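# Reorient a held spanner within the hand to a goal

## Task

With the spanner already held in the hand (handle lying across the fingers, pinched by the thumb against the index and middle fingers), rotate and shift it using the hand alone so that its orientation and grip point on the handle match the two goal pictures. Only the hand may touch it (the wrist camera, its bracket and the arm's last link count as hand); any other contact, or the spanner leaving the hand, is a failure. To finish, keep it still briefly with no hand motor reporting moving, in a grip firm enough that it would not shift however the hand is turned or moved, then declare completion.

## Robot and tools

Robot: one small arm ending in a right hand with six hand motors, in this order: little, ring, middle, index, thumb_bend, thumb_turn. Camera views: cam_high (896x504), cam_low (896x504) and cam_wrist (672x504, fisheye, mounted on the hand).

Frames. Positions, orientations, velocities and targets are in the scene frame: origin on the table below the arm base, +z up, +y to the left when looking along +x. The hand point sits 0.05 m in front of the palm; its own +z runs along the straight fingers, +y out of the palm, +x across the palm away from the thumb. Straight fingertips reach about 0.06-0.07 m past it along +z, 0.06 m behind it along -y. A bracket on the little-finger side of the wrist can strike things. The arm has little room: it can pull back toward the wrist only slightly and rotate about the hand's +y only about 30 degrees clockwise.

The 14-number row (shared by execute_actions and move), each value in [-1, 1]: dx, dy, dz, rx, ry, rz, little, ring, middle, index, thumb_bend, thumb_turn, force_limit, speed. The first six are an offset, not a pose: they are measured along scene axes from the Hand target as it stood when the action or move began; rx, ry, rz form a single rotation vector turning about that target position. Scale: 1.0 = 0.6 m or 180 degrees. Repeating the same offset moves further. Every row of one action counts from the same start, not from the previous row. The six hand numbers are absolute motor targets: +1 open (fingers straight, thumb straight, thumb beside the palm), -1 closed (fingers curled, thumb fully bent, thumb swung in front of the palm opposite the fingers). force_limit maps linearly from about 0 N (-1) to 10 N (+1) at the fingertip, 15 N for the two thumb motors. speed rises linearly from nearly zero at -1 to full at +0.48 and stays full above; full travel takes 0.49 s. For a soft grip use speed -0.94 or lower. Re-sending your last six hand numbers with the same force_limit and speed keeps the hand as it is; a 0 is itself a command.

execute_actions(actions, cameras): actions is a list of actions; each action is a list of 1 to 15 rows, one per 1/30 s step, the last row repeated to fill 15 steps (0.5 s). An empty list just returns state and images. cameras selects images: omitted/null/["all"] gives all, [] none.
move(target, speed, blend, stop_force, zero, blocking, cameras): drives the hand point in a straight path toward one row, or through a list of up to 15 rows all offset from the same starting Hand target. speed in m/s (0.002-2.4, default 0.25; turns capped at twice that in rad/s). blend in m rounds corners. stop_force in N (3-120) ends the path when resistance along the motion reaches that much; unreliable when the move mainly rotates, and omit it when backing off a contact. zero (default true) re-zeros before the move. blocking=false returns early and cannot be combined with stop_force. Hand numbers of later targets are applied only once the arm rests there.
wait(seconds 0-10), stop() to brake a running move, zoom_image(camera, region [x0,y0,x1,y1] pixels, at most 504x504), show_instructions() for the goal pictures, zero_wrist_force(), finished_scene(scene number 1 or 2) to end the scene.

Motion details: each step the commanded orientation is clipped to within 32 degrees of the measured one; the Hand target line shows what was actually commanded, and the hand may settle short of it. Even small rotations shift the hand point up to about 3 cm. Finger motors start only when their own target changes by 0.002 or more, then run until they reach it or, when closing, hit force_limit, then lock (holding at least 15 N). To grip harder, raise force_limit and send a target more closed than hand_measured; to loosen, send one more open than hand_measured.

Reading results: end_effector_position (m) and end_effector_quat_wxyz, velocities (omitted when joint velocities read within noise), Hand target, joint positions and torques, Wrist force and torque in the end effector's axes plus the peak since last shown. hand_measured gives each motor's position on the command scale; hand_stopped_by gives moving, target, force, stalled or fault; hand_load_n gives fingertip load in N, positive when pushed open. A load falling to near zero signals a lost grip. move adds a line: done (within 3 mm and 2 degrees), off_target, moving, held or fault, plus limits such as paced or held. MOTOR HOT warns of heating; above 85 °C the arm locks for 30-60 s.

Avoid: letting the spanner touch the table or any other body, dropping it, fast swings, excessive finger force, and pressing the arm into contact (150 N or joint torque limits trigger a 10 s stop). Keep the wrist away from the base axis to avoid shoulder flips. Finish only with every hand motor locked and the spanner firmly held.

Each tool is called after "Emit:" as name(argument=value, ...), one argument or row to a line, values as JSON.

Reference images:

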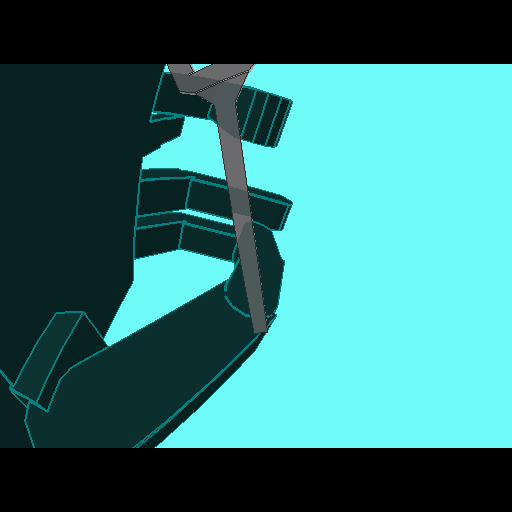

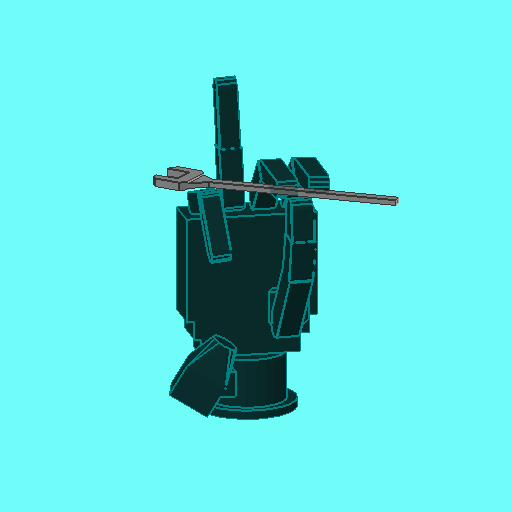

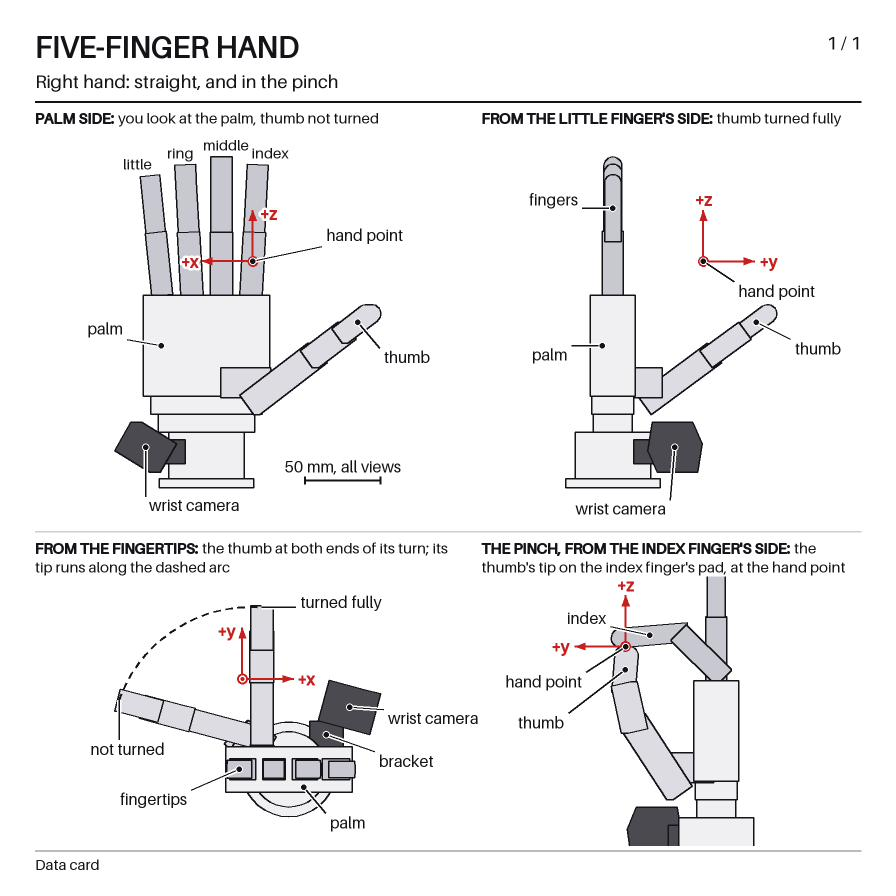

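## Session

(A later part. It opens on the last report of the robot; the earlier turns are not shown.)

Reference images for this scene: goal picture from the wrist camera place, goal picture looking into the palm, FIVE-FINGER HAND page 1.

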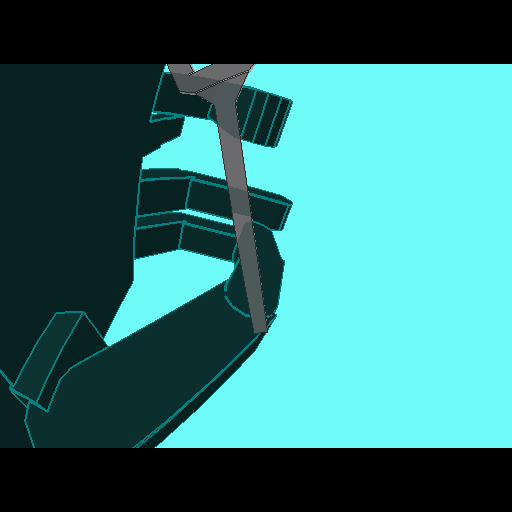

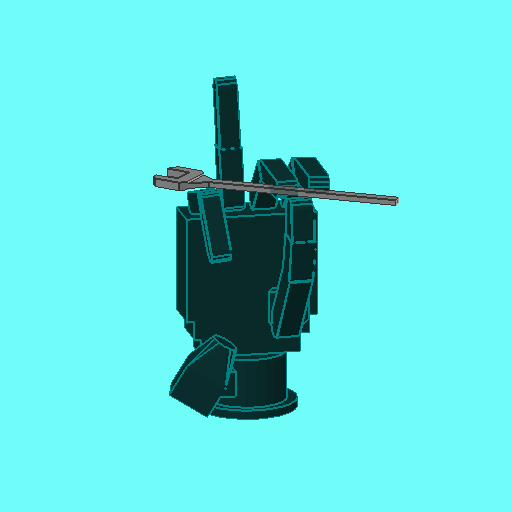

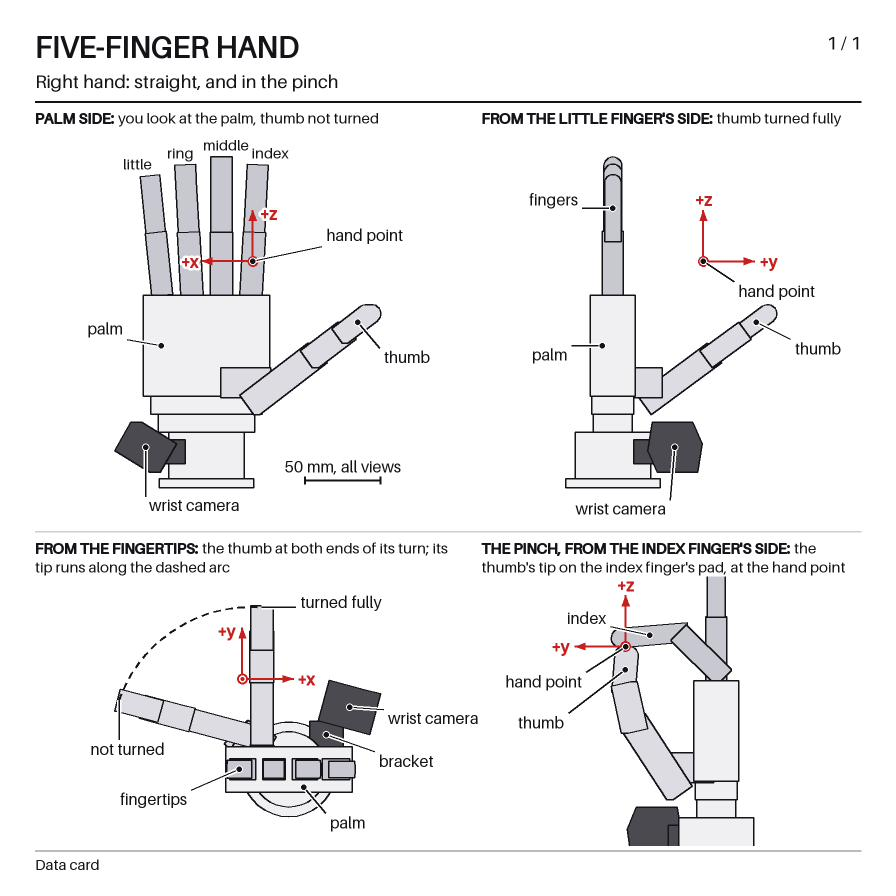

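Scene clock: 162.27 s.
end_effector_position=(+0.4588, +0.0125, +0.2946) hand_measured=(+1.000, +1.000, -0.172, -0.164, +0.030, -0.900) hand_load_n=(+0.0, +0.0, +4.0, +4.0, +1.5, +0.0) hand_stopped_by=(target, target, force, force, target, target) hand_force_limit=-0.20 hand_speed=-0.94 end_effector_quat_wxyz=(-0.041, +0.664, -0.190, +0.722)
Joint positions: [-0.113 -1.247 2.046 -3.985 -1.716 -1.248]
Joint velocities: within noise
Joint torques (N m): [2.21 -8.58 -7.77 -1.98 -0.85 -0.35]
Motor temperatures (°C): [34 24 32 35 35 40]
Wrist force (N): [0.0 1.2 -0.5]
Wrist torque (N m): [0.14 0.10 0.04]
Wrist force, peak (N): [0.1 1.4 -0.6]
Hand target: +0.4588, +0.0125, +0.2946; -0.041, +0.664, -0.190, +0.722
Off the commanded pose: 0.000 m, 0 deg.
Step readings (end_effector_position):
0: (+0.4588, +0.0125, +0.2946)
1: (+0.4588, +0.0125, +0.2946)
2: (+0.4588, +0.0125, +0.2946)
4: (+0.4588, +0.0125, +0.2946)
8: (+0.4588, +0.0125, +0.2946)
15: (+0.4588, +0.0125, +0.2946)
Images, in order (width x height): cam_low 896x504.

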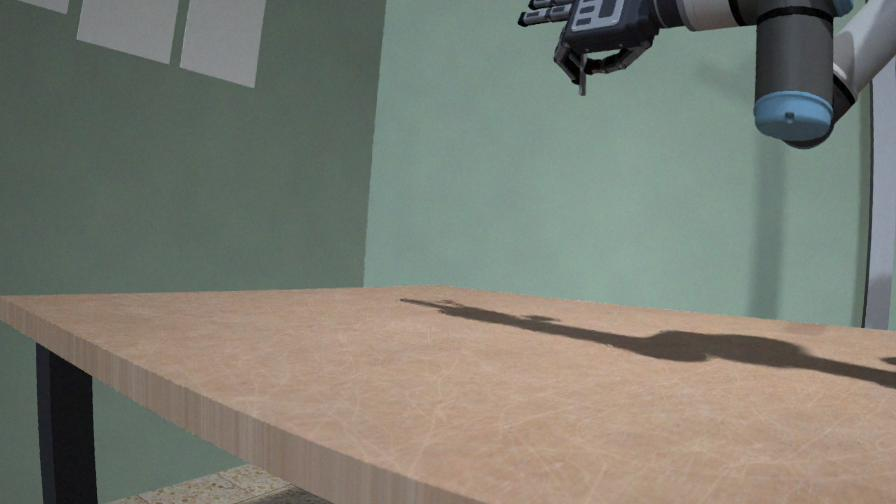

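Emit:
execute_actions(
  actions=[
    [[0,0,0,0,0,0,1,1,-0.168,-0.160,0.028,-0.9,-0.2,-0.94]],
    [[0,0,0,0,0,0,1,1,-0.176,-0.168,0.028,-0.9,-0.2,-0.94]],
  ],
  cameras=["cam_low"],
)

Emit:
zoom_image(
  camera="cam_low",
  region=[540, 40, 620, 120],
)

Scene clock: 165.47 s.
end_effector_position=(+0.4588, +0.0125, +0.2946) hand_measured=(+1.000, +1.000, -0.172, -0.164, +0.030, -0.900) hand_load_n=(+0.0, +0.0, +4.0, +4.0, +1.5, +0.0) hand_stopped_by=(target, target, force, force, target, target) hand_force_limit=-0.20 hand_speed=-0.94 end_effector_quat_wxyz=(-0.041, +0.664, -0.190, +0.722)
Joint positions: [-0.113 -1.247 2.046 -3.985 -1.716 -1.248]
Joint velocities: within noise
Joint torques (N m): [2.2 -8.83 -7.56 -1.84 -0.85 -0.51]
Motor temperatures (°C): [34 24 32 35 35 40]
Wrist force (N): [0.1 1.2 -0.5]
Wrist torque (N m): [0.13 0.08 0.05]
Wrist force, peak (N): [0.3 1.3 -0.7]
Hand target: +0.4588, +0.0125, +0.2946; -0.041, +0.664, -0.190, +0.722
Off the commanded pose: 0.000 m, 0 deg.
Step readings (end_effector_position):
0: (+0.4588, +0.0125, +0.2946)
1: (+0.4588, +0.0125, +0.2946)
2: (+0.4588, +0.0125, +0.2946)
4: (+0.4588, +0.0125, +0.2946)
8: (+0.4588, +0.0125, +0.2946)
15: (+0.4588, +0.0125, +0.2946)
16: (+0.4588, +0.0125, +0.2946)
17: (+0.4588, +0.0125, +0.2946)
19: (+0.4588, +0.0125, +0.2946)
23: (+0.4588, +0.0125, +0.2946)
30: (+0.4588, +0.0125, +0.2946)
Images, in order (width x height): cam_low 896x504.

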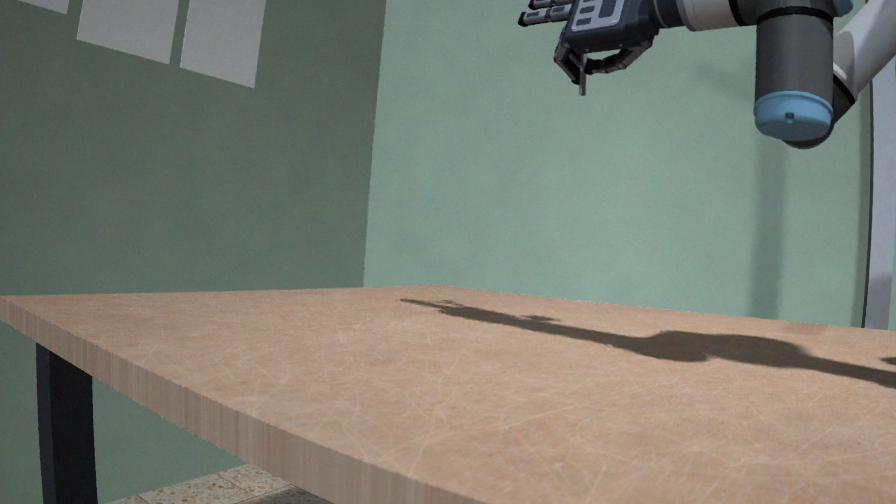

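Scaled by 6.300 from the camera's 896x504 image, which has a finer 1280x720 frame.

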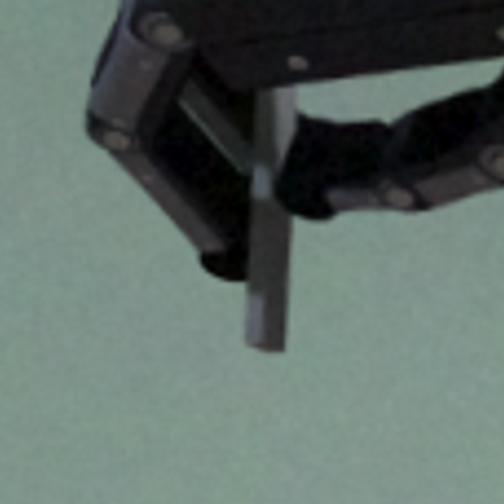

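Emit:
execute_actions(
  actions=[
    [[0,0,0,0,0,0,1,1,-0.160,-0.152,0.028,-0.9,-0.2,-0.94],[0,0,0,0,0,0,1,1,-0.160,-0.152,0.028,-0.9,-0.2,-0.94],[0,0,0,0,0,0,1,1,-0.182,-0.174,0.028,-0.9,-0.2,-0.94]],
  ],
  cameras=["cam_low"],
)

Emit:
zoom_image(
  camera="cam_low",
  region=[540, 40, 620, 120],
)

Scene clock: 170.47 s.
end_effector_position=(+0.4588, +0.0125, +0.2946) hand_measured=(+1.000, +1.000, -0.172, -0.164, +0.030, -0.900) hand_load_n=(+0.0, +0.0, +4.0, +4.0, +1.5, +0.0) hand_stopped_by=(target, target, force, force, target, target) hand_force_limit=-0.20 hand_speed=-0.94 end_effector_quat_wxyz=(-0.041, +0.664, -0.190, +0.722)
Joint positions: [-0.113 -1.247 2.046 -3.985 -1.716 -1.248]
Joint velocities: within noise
Joint torques (N m): [1.8 -9.47 -7.29 -1.74 -0.78 -0.55]
Motor temperatures (°C): [34 24 32 35 35 40]
Wrist force (N): [0.2 1.3 -0.6]
Wrist torque (N m): [0.16 0.06 0.06]
Wrist force, peak (N): [0.0 1.4 -0.6]
Hand target: +0.4588, +0.0125, +0.2946; -0.041, +0.664, -0.190, +0.722
Off the commanded pose: 0.000 m, 0 deg.
Step readings (end_effector_position):
0: (+0.4588, +0.0125, +0.2946)
1: (+0.4588, +0.0125, +0.2946)
2: (+0.4588, +0.0125, +0.2946)
4: (+0.4588, +0.0125, +0.2946)
8: (+0.4588, +0.0125, +0.2946)
15: (+0.4588, +0.0125, +0.2946)
Images, in order (width x height): cam_low 896x504.

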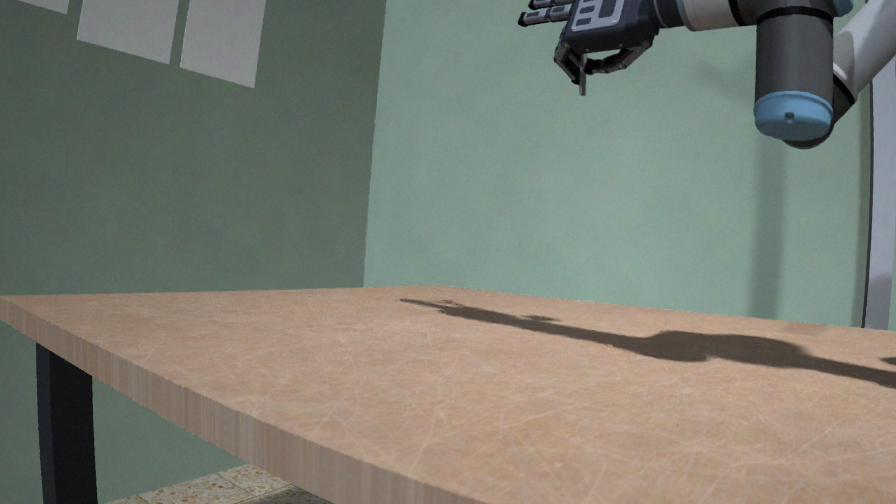

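Scaled by 6.300 from the camera's 896x504 image, which has a finer 1280x720 frame.

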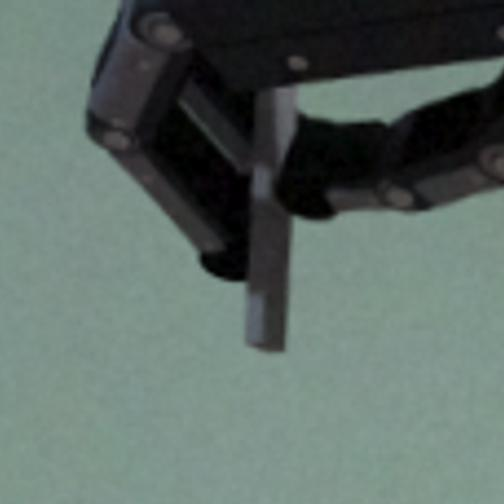

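Emit:
execute_actions(
  actions=[
    [[0,0,0,0,0,0,1,1,-0.160,-0.152,0.028,-0.9,-0.2,-0.94],[0,0,0,0,0,0,1,1,-0.160,-0.152,0.028,-0.9,-0.2,-0.94],[0,0,0,0,0,0,1,1,-0.160,-0.152,0.028,-0.9,-0.2,-0.94],[0,0,0,0,0,0,1,1,-0.182,-0.174,0.028,-0.9,-0.2,-0.94]],
  ],
  cameras=["cam_low"],
)

Emit:
zoom_image(
  camera="cam_low",
  region=[540, 40, 620, 120],
)

Scene clock: 172.13 s.
end_effector_position=(+0.4588, +0.0125, +0.2946) hand_measured=(+1.000, +1.000, -0.174, -0.168, +0.030, -0.900) hand_load_n=(+0.0, +0.0, +5.5, +6.0, +2.0, -0.5) hand_stopped_by=(target, target, force, force, target, target) hand_force_limit=-0.20 hand_speed=-0.94 end_effector_quat_wxyz=(-0.041, +0.664, -0.190, +0.722)
Joint positions: [-0.113 -1.247 2.046 -3.985 -1.716 -1.248]
Joint velocities: within noise
Joint torques (N m): [1.96 -9.44 -7.23 -1.65 -0.66 -0.58]
Motor temperatures (°C): [34 24 32 35 35 40]
Wrist force (N): [0.2 1.1 -0.6]
Wrist torque (N m): [0.13 0.07 0.05]
Wrist force, peak (N): [-0.1 1.4 -0.6]
Hand target: +0.4588, +0.0125, +0.2946; -0.041, +0.664, -0.190, +0.722
Off the commanded pose: 0.000 m, 0 deg.
Step readings (end_effector_position):
0: (+0.4588, +0.0125, +0.2946)
1: (+0.4588, +0.0125, +0.2946)
2: (+0.4588, +0.0125, +0.2946)
4: (+0.4588, +0.0125, +0.2946)
8: (+0.4588, +0.0125, +0.2946)
15: (+0.4588, +0.0125, +0.2946)
Images, in order (width x height): cam_low 896x504.

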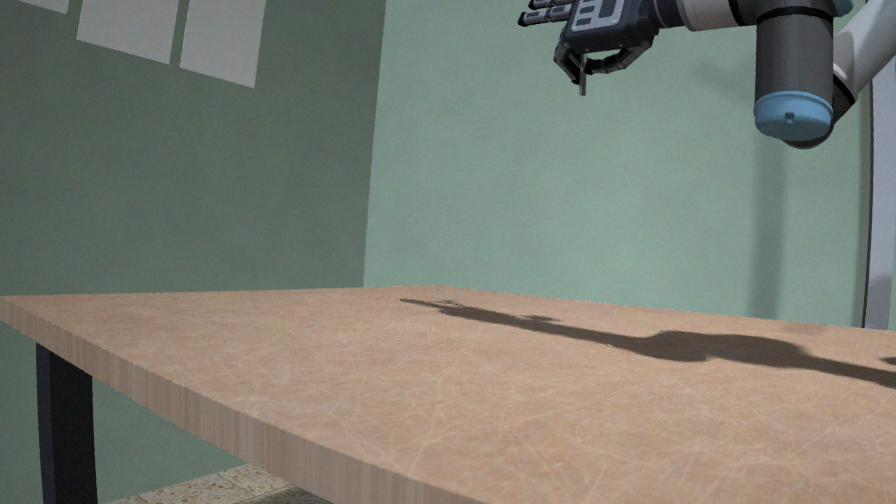

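Scaled by 6.300 from the camera's 896x504 image, which has a finer 1280x720 frame.

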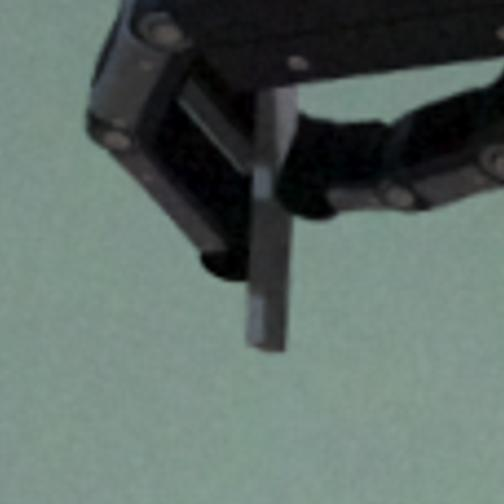

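Emit:
execute_actions(
  actions=[
    [[0,0,0,0,0,0,1,1,-0.160,-0.152,0.028,-0.9,-0.2,-0.94],[0,0,0,0,0,0,1,1,-0.160,-0.152,0.028,-0.9,-0.2,-0.94],[0,0,0,0,0,0,1,1,-0.160,-0.152,0.028,-0.9,-0.2,-0.94],[0,0,0,0,0,0,1,1,-0.160,-0.152,0.028,-0.9,-0.2,-0.94],[0,0,0,0,0,0,1,1,-0.182,-0.174,0.028,-0.9,-0.2,-0.94]],
  ],
  cameras=["cam_low"],
)

Emit:
zoom_image(
  camera="cam_low",
  region=[540, 40, 620, 120],
)

Scene clock: 174.57 s.
end_effector_position=(+0.4588, +0.0125, +0.2946) hand_measured=(+1.000, +1.000, -0.174, -0.166, +0.030, -0.900) hand_load_n=(+0.0, +0.0, +5.0, +5.5, +2.0, +0.0) hand_stopped_by=(target, target, force, force, target, target) hand_force_limit=-0.20 hand_speed=-0.94 end_effector_quat_wxyz=(-0.041, +0.664, -0.190, +0.722)
Joint positions: [-0.113 -1.247 2.046 -3.985 -1.716 -1.248]
Joint velocities: within noise
Joint torques (N m): [1.79 -9.54 -7.18 -1.62 -0.71 -0.57]
Motor temperatures (°C): [34 24 32 35 35 40]
Wrist force (N): [0.2 1.3 -0.6]
Wrist torque (N m): [0.15 0.07 0.06]
Wrist force, peak (N): [0.0 1.4 -0.6]
Hand target: +0.4588, +0.0125, +0.2946; -0.041, +0.664, -0.190, +0.722
Off the commanded pose: 0.000 m, 0 deg.
Step readings (end_effector_position):
0: (+0.4588, +0.0125, +0.2946)
1: (+0.4588, +0.0125, +0.2946)
2: (+0.4588, +0.0125, +0.2946)
4: (+0.4588, +0.0125, +0.2946)
8: (+0.4588, +0.0125, +0.2946)
15: (+0.4588, +0.0125, +0.2946)
Images, in order (width x height): cam_low 896x504.

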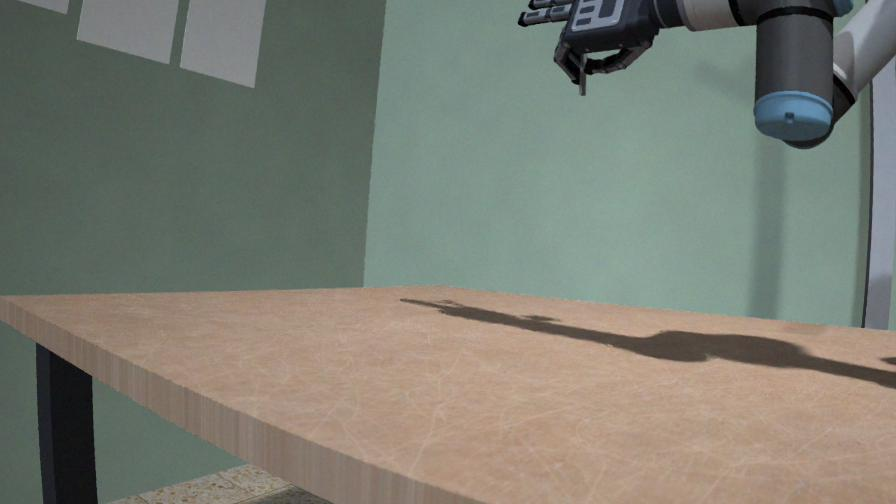

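Scaled by 6.300 from the camera's 896x504 image, which has a finer 1280x720 frame.

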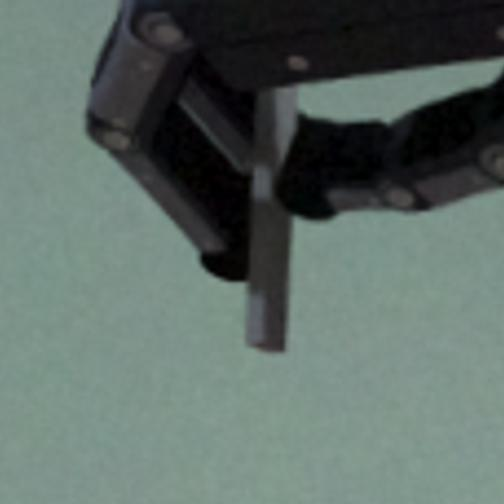

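Emit:
execute_actions(
  actions=[
    [[0,0,0,0,0,0,1,1,-0.160,-0.152,0.028,-0.9,-0.2,-0.94],[0,0,0,0,0,0,1,1,-0.160,-0.152,0.028,-0.9,-0.2,-0.94],[0,0,0,0,0,0,1,1,-0.160,-0.152,0.028,-0.9,-0.2,-0.94],[0,0,0,0,0,0,1,1,-0.160,-0.152,0.028,-0.9,-0.2,-0.94],[0,0,0,0,0,0,1,1,-0.160,-0.152,0.028,-0.9,-0.2,-0.94],[0,0,0,0,0,0,1,1,-0.182,-0.174,0.028,-0.9,-0.2,-0.94]],
  ],
  cameras=["cam_low"],
)

Emit:
zoom_image(
  camera="cam_low",
  region=[540, 40, 620, 120],
)

Scene clock: 178.47 s.
end_effector_position=(+0.4588, +0.0125, +0.2946) hand_measured=(+1.000, +1.000, -0.174, -0.168, +0.030, -0.900) hand_load_n=(+0.0, +0.0, +5.5, +5.5, +2.5, +0.0) hand_stopped_by=(target, target, force, force, target, target) hand_force_limit=-0.20 hand_speed=-0.94 end_effector_quat_wxyz=(-0.041, +0.664, -0.190, +0.722)
Joint positions: [-0.113 -1.247 2.046 -3.985 -1.716 -1.248]
Joint velocities: within noise
Joint torques (N m): [1.85 -10.1 -6.79 -1.41 -0.58 -0.49]
Motor temperatures (°C): [34 24 32 35 35 40]
Wrist force (N): [0.0 1.2 -0.6]
Wrist torque (N m): [0.14 0.10 0.04]
Wrist force, peak (N): [0.0 1.4 -0.6]
Hand target: +0.4588, +0.0125, +0.2946; -0.041, +0.664, -0.190, +0.722
Off the commanded pose: 0.000 m, 0 deg.
Step readings (end_effector_position):
0: (+0.4588, +0.0125, +0.2946)
1: (+0.4588, +0.0125, +0.2946)
2: (+0.4588, +0.0125, +0.2946)
4: (+0.4588, +0.0125, +0.2946)
8: (+0.4588, +0.0125, +0.2946)
15: (+0.4588, +0.0125, +0.2946)
Images, in order (width x height): cam_low 896x504.

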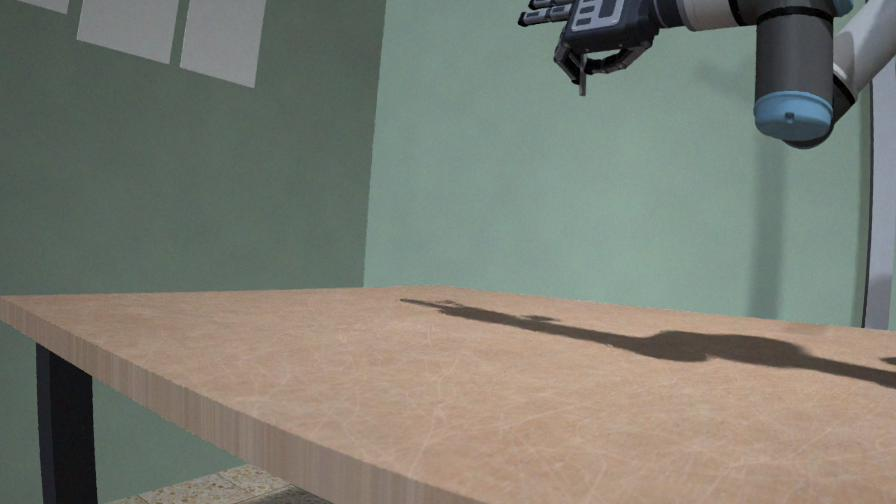

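Scaled by 6.300 from the camera's 896x504 image, which has a finer 1280x720 frame.

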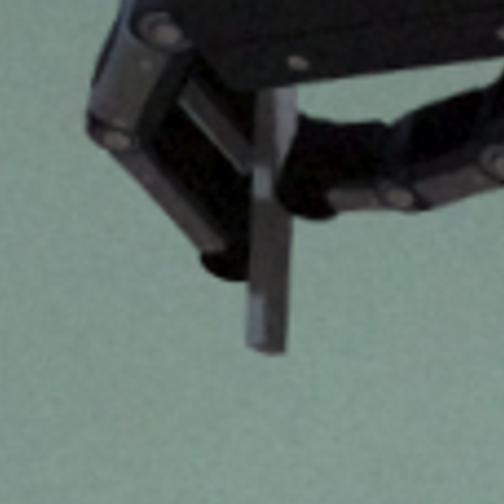

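Emit:
execute_actions(
  actions=[
    [[0,0,0,0,0,0,1,1,-0.156,-0.148,0.028,-0.9,-0.2,-0.93],[0,0,0,0,0,0,1,1,-0.156,-0.148,0.028,-0.9,-0.2,-0.93],[0,0,0,0,0,0,1,1,-0.156,-0.148,0.028,-0.9,-0.2,-0.93],[0,0,0,0,0,0,1,1,-0.156,-0.148,0.028,-0.9,-0.2,-0.93],[0,0,0,0,0,0,1,1,-0.156,-0.148,0.028,-0.9,-0.2,-0.93],[0,0,0,0,0,0,1,1,-0.182,-0.174,0.028,-0.9,-0.2,-0.93]],
  ],
  cameras=["cam_low", "cam_wrist"],
)

Emit:
zoom_image(
  camera="cam_low",
  region=[540, 40, 620, 120],
)

Scene clock: 182.40 s.
end_effector_position=(+0.4588, +0.0125, +0.2946) hand_measured=(+1.000, +1.000, -0.174, -0.166, +0.030, -0.900) hand_load_n=(+0.0, +0.0, +4.0, +4.5, +3.0, +0.5) hand_stopped_by=(target, target, force, force, target, target) hand_force_limit=-0.20 hand_speed=-0.93 end_effector_quat_wxyz=(-0.041, +0.664, -0.190, +0.722)
Joint positions: [-0.113 -1.247 2.046 -3.985 -1.716 -1.248]
Joint velocities: within noise
Joint torques (N m): [1.75 -10.4 -6.62 -1.33 -0.49 -0.51]
Motor temperatures (°C): [34 24 32 35 35 40]
Wrist force (N): [0.2 1.1 -0.5]
Wrist torque (N m): [0.12 0.07 0.05]
Wrist force, peak (N): [0.1 1.4 -0.6]
Hand target: +0.4588, +0.0125, +0.2946; -0.041, +0.664, -0.190, +0.722
Off the commanded pose: 0.000 m, 0 deg.
Step readings (end_effector_position):
0: (+0.4588, +0.0125, +0.2946)
1: (+0.4588, +0.0125, +0.2946)
2: (+0.4588, +0.0125, +0.2946)
4: (+0.4588, +0.0125, +0.2946)
8: (+0.4588, +0.0125, +0.2946)
15: (+0.4588, +0.0125, +0.2946)
camera_calibration:
cam_wrist: T_world_to_cam=[[-0.244259, -0.967985, -0.0578167, 0.139547], [-0.436519, 0.162999, -0.884806, 0.464168], [0.865903, -0.190884, -0.462358, -0.145324], [0, 0, 0, 1]] pos_world=[0.36254, 0.0316806, 0.351576]
Images, in order (width x height): cam_low 896x504, cam_wrist 672x504.

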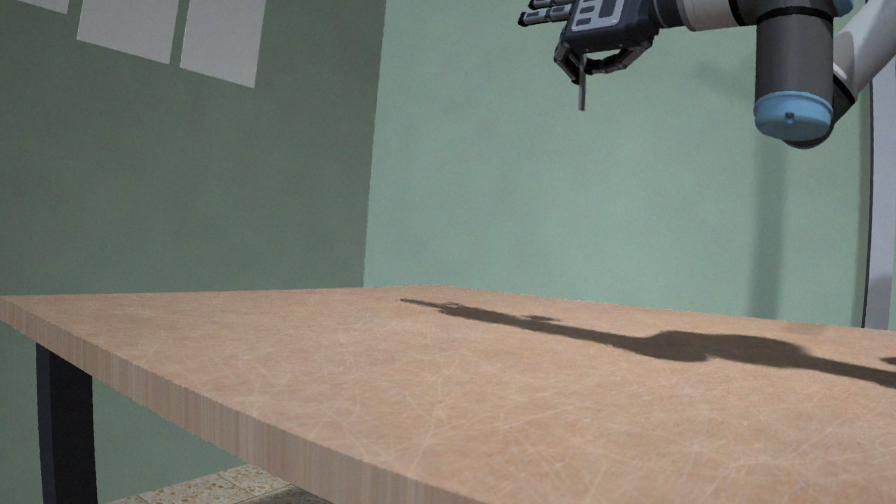

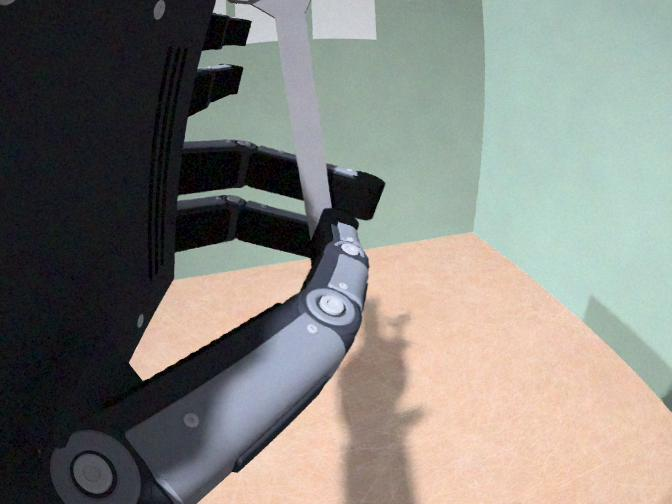

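Scaled by 6.300 from the camera's 896x504 image, which has a finer 1280x720 frame.

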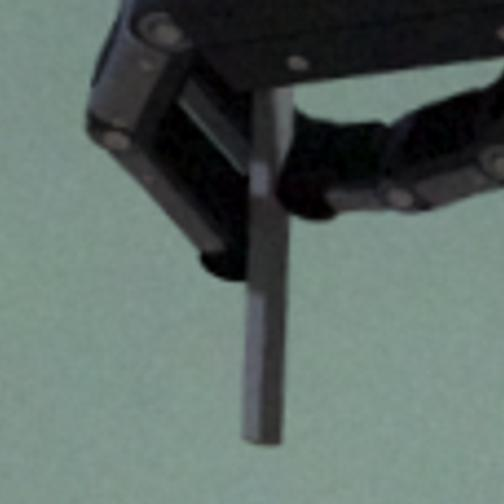

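Emit:
zoom_image(
  camera="cam_wrist",
  region=[220, 0, 390, 128],
)

Emit:
zoom_image(
  camera="cam_wrist",
  region=[260, 180, 400, 380],
)

Scaled by 2.965 from the camera's 672x504 image, which has a finer 960x720 frame.

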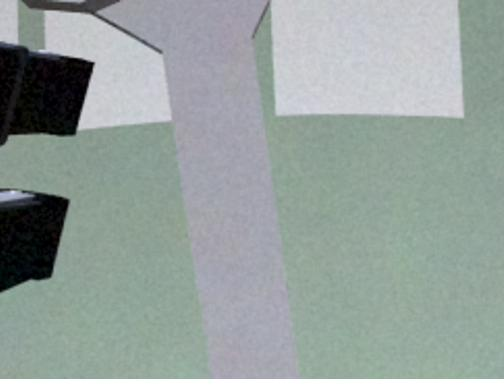

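Scaled by 2.520 from the camera's 672x504 image, which has a finer 960x720 frame.

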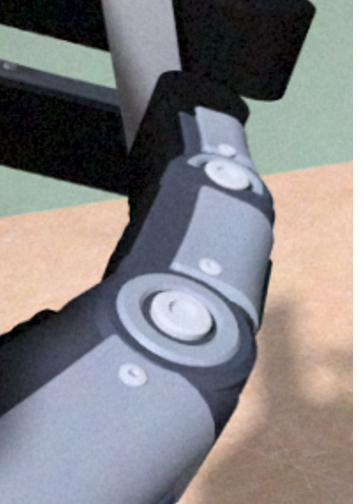

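Emit:
execute_actions(
  actions=[
    [[0,0,0,0,0,0,1,1,-0.162,-0.154,0.028,-0.9,-0.2,-0.95],[0,0,0,0,0,0,1,1,-0.162,-0.154,0.028,-0.9,-0.2,-0.95],[0,0,0,0,0,0,1,1,-0.162,-0.154,0.028,-0.9,-0.2,-0.95],[0,0,0,0,0,0,1,1,-0.162,-0.154,0.028,-0.9,-0.2,-0.95],[0,0,0,0,0,0,1,1,-0.162,-0.154,0.028,-0.9,-0.2,-0.95],[0,0,0,0,0,0,1,1,-0.182,-0.174,0.028,-0.9,-0.2,-0.93]],
  ],
  cameras=["cam_low", "cam_wrist"],
)

Emit:
zoom_image(
  camera="cam_low",
  region=[540, 40, 620, 120],
)

Emit:
zoom_image(
  camera="cam_wrist",
  region=[220, 0, 390, 128],
)

Scene clock: 203.47 s.
end_effector_position=(+0.4588, +0.0125, +0.2946) hand_measured=(+1.000, +1.000, -0.180, -0.166, +0.030, -0.900) hand_load_n=(+0.0, +0.0, +5.5, +5.5, +3.5, +0.5) hand_stopped_by=(target, target, force, force, target, target) hand_force_limit=-0.20 hand_speed=-0.93 end_effector_quat_wxyz=(-0.041, +0.664, -0.190, +0.722)
Joint positions: [-0.113 -1.247 2.046 -3.985 -1.716 -1.248]
Joint velocities: within noise
Joint torques (N m): [1.53 -10.62 -6.41 -1.2 -0.41 -0.49]
Motor temperatures (°C): [34 24 32 35 35 40]
Wrist force (N): [0.1 1.2 -0.6]
Wrist torque (N m): [0.14 0.08 0.05]
Wrist force, peak (N): [0.2 1.4 -0.6]
Hand target: +0.4588, +0.0125, +0.2946; -0.041, +0.664, -0.190, +0.722
Off the commanded pose: 0.000 m, 0 deg.
Step readings (end_effector_position):
0: (+0.4588, +0.0125, +0.2946)
1: (+0.4588, +0.0125, +0.2946)
2: (+0.4588, +0.0125, +0.2946)
4: (+0.4588, +0.0125, +0.2946)
8: (+0.4588, +0.0125, +0.2946)
15: (+0.4588, +0.0125, +0.2946)
camera_calibration:
cam_wrist: T_world_to_cam=[[-0.244259, -0.967985, -0.0578167, 0.139547], [-0.436519, 0.162999, -0.884806, 0.464168], [0.865903, -0.190884, -0.462358, -0.145324], [0, 0, 0, 1]] pos_world=[0.36254, 0.0316806, 0.351576]
Images, in order (width x height): cam_low 896x504, cam_wrist 672x504.

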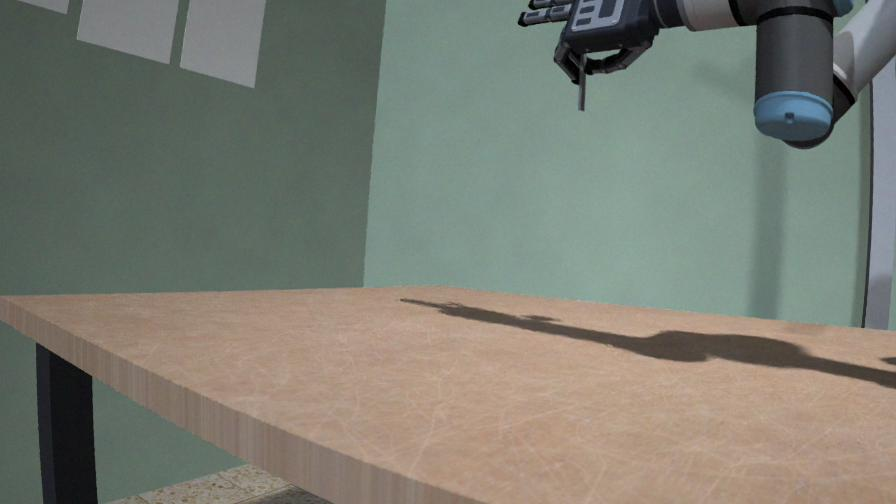

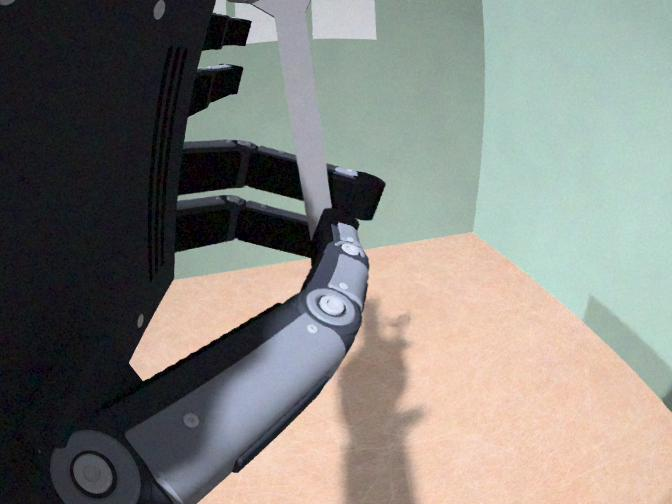

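Scaled by 6.300 from the camera's 896x504 image, which has a finer 1280x720 frame.

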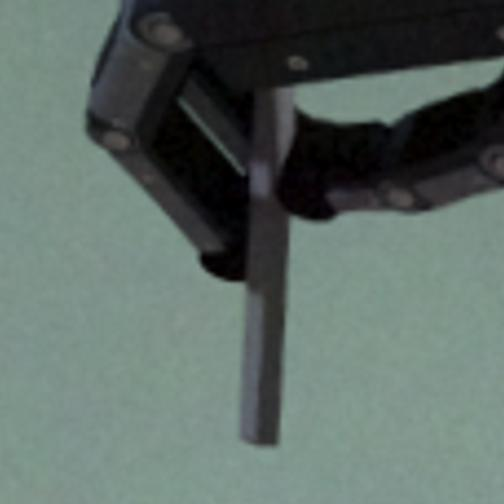

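Scaled by 2.965 from the camera's 672x504 image, which has a finer 960x720 frame.

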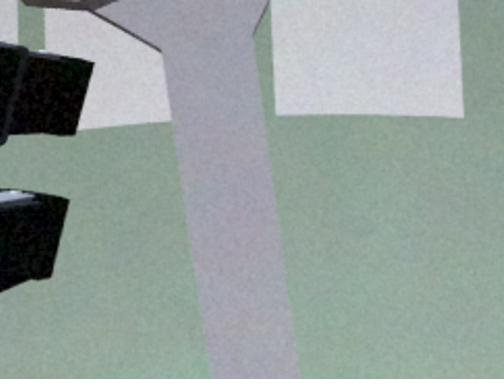

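Emit:
execute_actions(
  actions=[
    [[0,0,0,0,0,0,1,1,-0.164,-0.150,0.028,-0.9,-0.2,-0.937],[0,0,0,0,0,0,1,1,-0.164,-0.150,0.028,-0.9,-0.2,-0.937],[0,0,0,0,0,0,1,1,-0.164,-0.150,0.028,-0.9,-0.2,-0.937],[0,0,0,0,0,0,1,1,-0.164,-0.150,0.028,-0.9,-0.2,-0.937],[0,0,0,0,0,0,1,1,-0.164,-0.150,0.028,-0.9,-0.2,-0.937],[0,0,0,0,0,0,1,1,-0.188,-0.174,0.028,-0.9,-0.2,-0.93]],
  ],
  cameras=["cam_low", "cam_wrist"],
)

Emit:
zoom_image(
  camera="cam_low",
  region=[540, 40, 620, 120],
)

Emit:
zoom_image(
  camera="cam_wrist",
  region=[220, 0, 390, 128],
)

Scene clock: 206.93 s.
end_effector_position=(+0.4588, +0.0125, +0.2946) hand_measured=(+1.000, +1.000, -0.176, -0.162, +0.030, -0.900) hand_load_n=(+0.0, +0.0, +4.0, +4.0, +2.5, +0.0) hand_stopped_by=(target, target, force, force, target, target) hand_force_limit=-0.20 hand_speed=-0.93 end_effector_quat_wxyz=(-0.041, +0.664, -0.190, +0.722)
Joint positions: [-0.113 -1.247 2.046 -3.985 -1.716 -1.248]
Joint velocities: within noise
Joint torques (N m): [1.16 -11.27 -6.23 -1.16 -0.28 -0.46]
Motor temperatures (°C): [34 24 32 35 35 40]
Wrist force (N): [0.1 1.2 -0.6]
Wrist torque (N m): [0.14 0.08 0.05]
Wrist force, peak (N): [0.1 1.4 -0.7]
Hand target: +0.4588, +0.0125, +0.2946; -0.041, +0.664, -0.190, +0.722
Off the commanded pose: 0.000 m, 0 deg.
Step readings (end_effector_position):
0: (+0.4588, +0.0125, +0.2946)
1: (+0.4588, +0.0125, +0.2946)
2: (+0.4588, +0.0125, +0.2946)
4: (+0.4588, +0.0125, +0.2946)
8: (+0.4588, +0.0125, +0.2946)
15: (+0.4588, +0.0125, +0.2946)
camera_calibration:
cam_wrist: T_world_to_cam=[[-0.244259, -0.967985, -0.0578167, 0.139547], [-0.436519, 0.162999, -0.884806, 0.464168], [0.865903, -0.190884, -0.462358, -0.145324], [0, 0, 0, 1]] pos_world=[0.36254, 0.0316806, 0.351576]
Images, in order (width x height): cam_low 896x504, cam_wrist 672x504.

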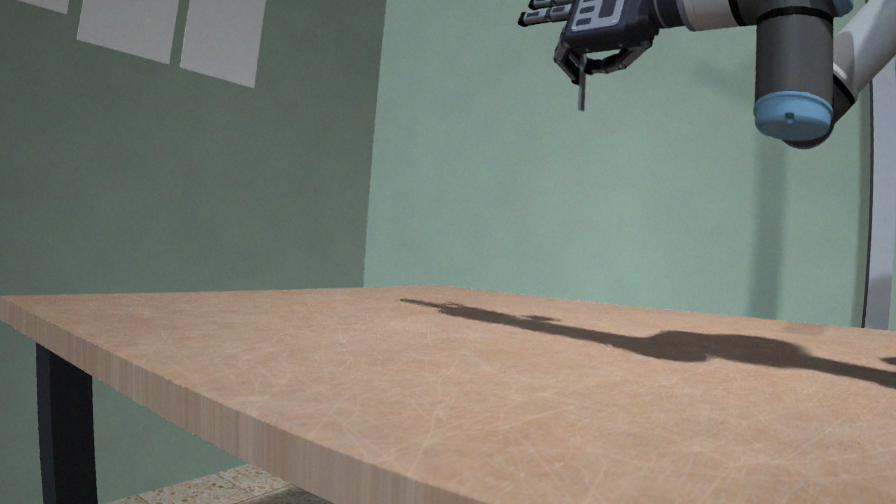

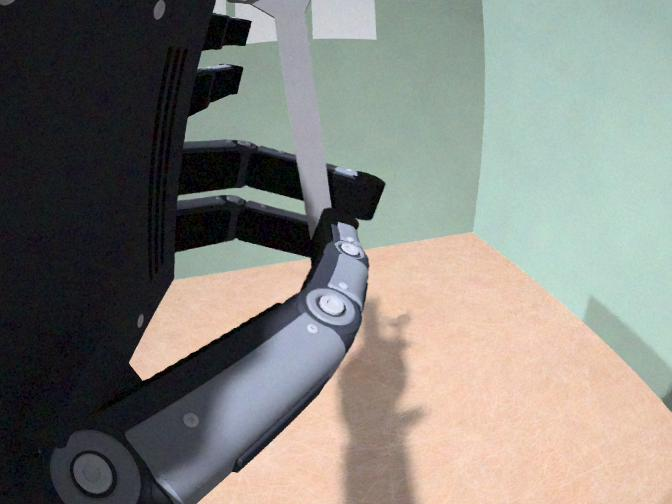

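Scaled by 6.300 from the camera's 896x504 image, which has a finer 1280x720 frame.

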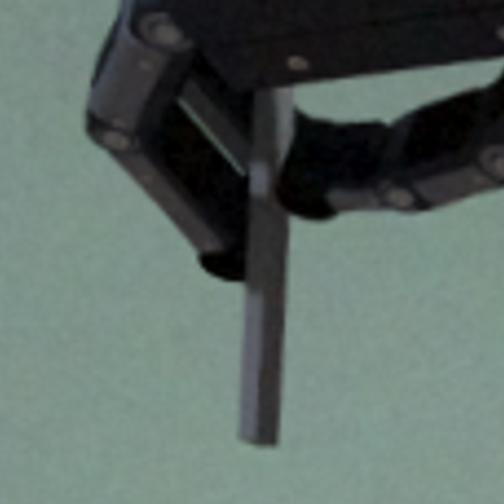

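Scaled by 2.965 from the camera's 672x504 image, which has a finer 960x720 frame.

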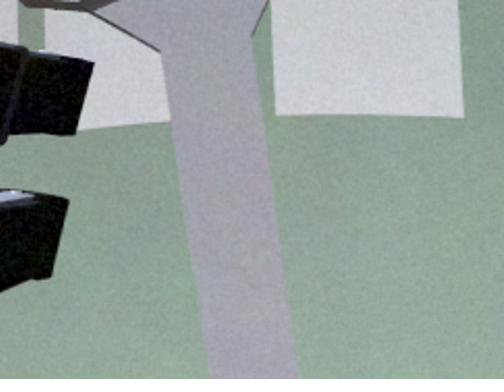

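Emit:
execute_actions(
  actions=[
    [[0,0,0,0,0,0,1,1,-0.162,-0.148,0.028,-0.9,-0.2,-0.937],[0,0,0,0,0,0,1,1,-0.162,-0.148,0.028,-0.9,-0.2,-0.937],[0,0,0,0,0,0,1,1,-0.162,-0.148,0.028,-0.9,-0.2,-0.937],[0,0,0,0,0,0,1,1,-0.162,-0.148,0.028,-0.9,-0.2,-0.937],[0,0,0,0,0,0,1,1,-0.162,-0.148,0.028,-0.9,-0.2,-0.937],[0,0,0,0,0,0,1,1,-0.184,-0.170,0.028,-0.9,-0.2,-0.93]],
  ],
  cameras=["cam_low", "cam_wrist"],
)

Emit:
zoom_image(
  camera="cam_low",
  region=[540, 40, 620, 120],
)

Emit:
zoom_image(
  camera="cam_wrist",
  region=[220, 0, 390, 128],
)

Scene clock: 209.20 s.
end_effector_position=(+0.4588, +0.0125, +0.2946) hand_measured=(+1.000, +1.000, -0.180, -0.166, +0.030, -0.900) hand_load_n=(+0.0, +0.0, +5.0, +6.0, +2.5, +1.0) hand_stopped_by=(target, target, force, force, target, target) hand_force_limit=-0.20 hand_speed=-0.93 end_effector_quat_wxyz=(-0.041, +0.664, -0.190, +0.722)
Joint positions: [-0.113 -1.247 2.046 -3.985 -1.716 -1.248]
Joint velocities: within noise
Joint torques (N m): [1.24 -11.47 -6.11 -1.18 -0.19 -0.45]
Motor temperatures (°C): [34 24 32 35 35 40]
Wrist force (N): [0.1 1.4 -0.8]
Wrist torque (N m): [0.18 0.10 0.05]
Wrist force, peak (N): [-0.2 1.4 -0.7]
Hand target: +0.4588, +0.0125, +0.2946; -0.041, +0.664, -0.190, +0.722
Off the commanded pose: 0.000 m, 0 deg.
Step readings (end_effector_position):
0: (+0.4588, +0.0125, +0.2946)
1: (+0.4588, +0.0125, +0.2946)
2: (+0.4588, +0.0125, +0.2946)
4: (+0.4588, +0.0125, +0.2946)
8: (+0.4588, +0.0125, +0.2946)
15: (+0.4588, +0.0125, +0.2946)
camera_calibration:
cam_wrist: T_world_to_cam=[[-0.244259, -0.967985, -0.0578167, 0.139547], [-0.436519, 0.162999, -0.884806, 0.464168], [0.865903, -0.190884, -0.462358, -0.145324], [0, 0, 0, 1]] pos_world=[0.36254, 0.0316806, 0.351576]
Images, in order (width x height): cam_low 896x504, cam_wrist 672x504.

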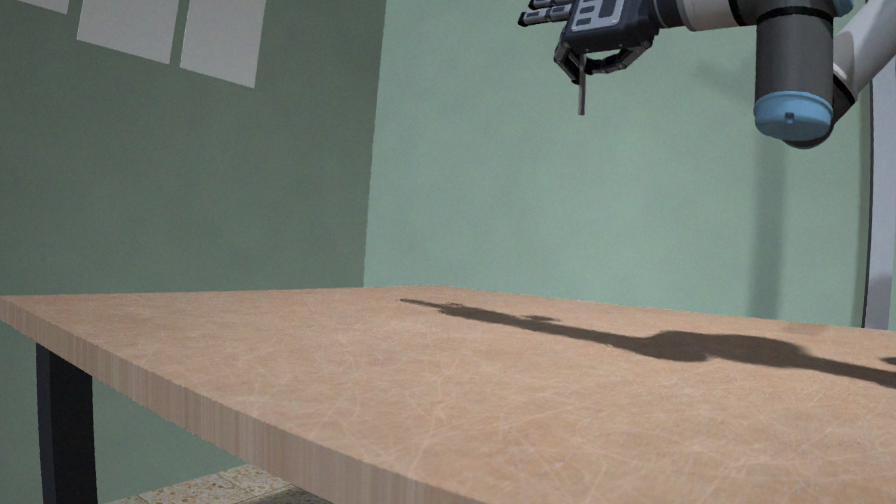

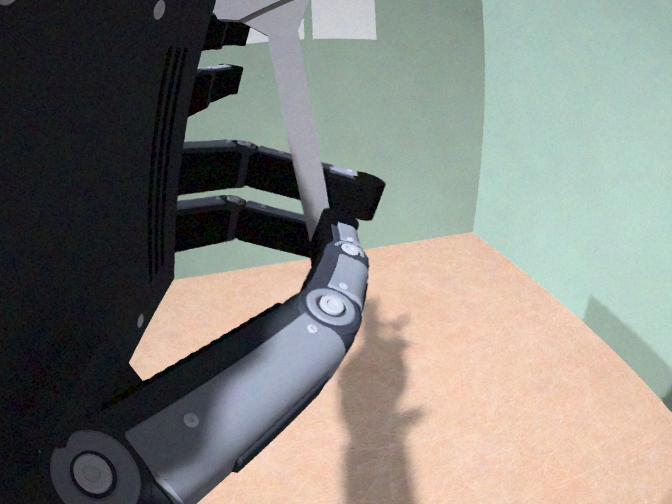

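Scaled by 6.300 from the camera's 896x504 image, which has a finer 1280x720 frame.

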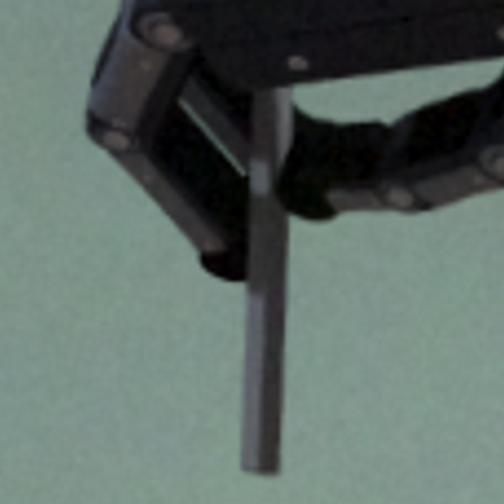

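Scaled by 2.965 from the camera's 672x504 image, which has a finer 960x720 frame.

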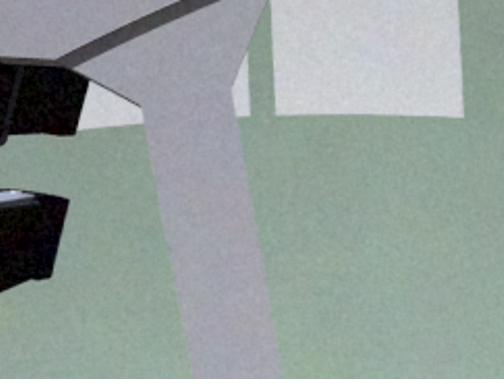

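Emit:
zoom_image(
  camera="cam_wrist",
  region=[260, 110, 400, 250],
)

Scaled by 3.600 from the camera's 672x504 image, which has a finer 960x720 frame.

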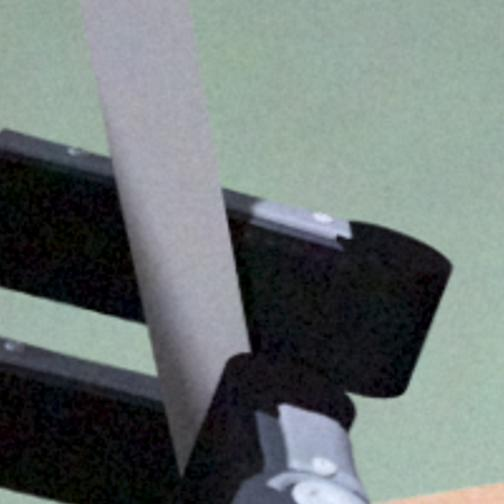

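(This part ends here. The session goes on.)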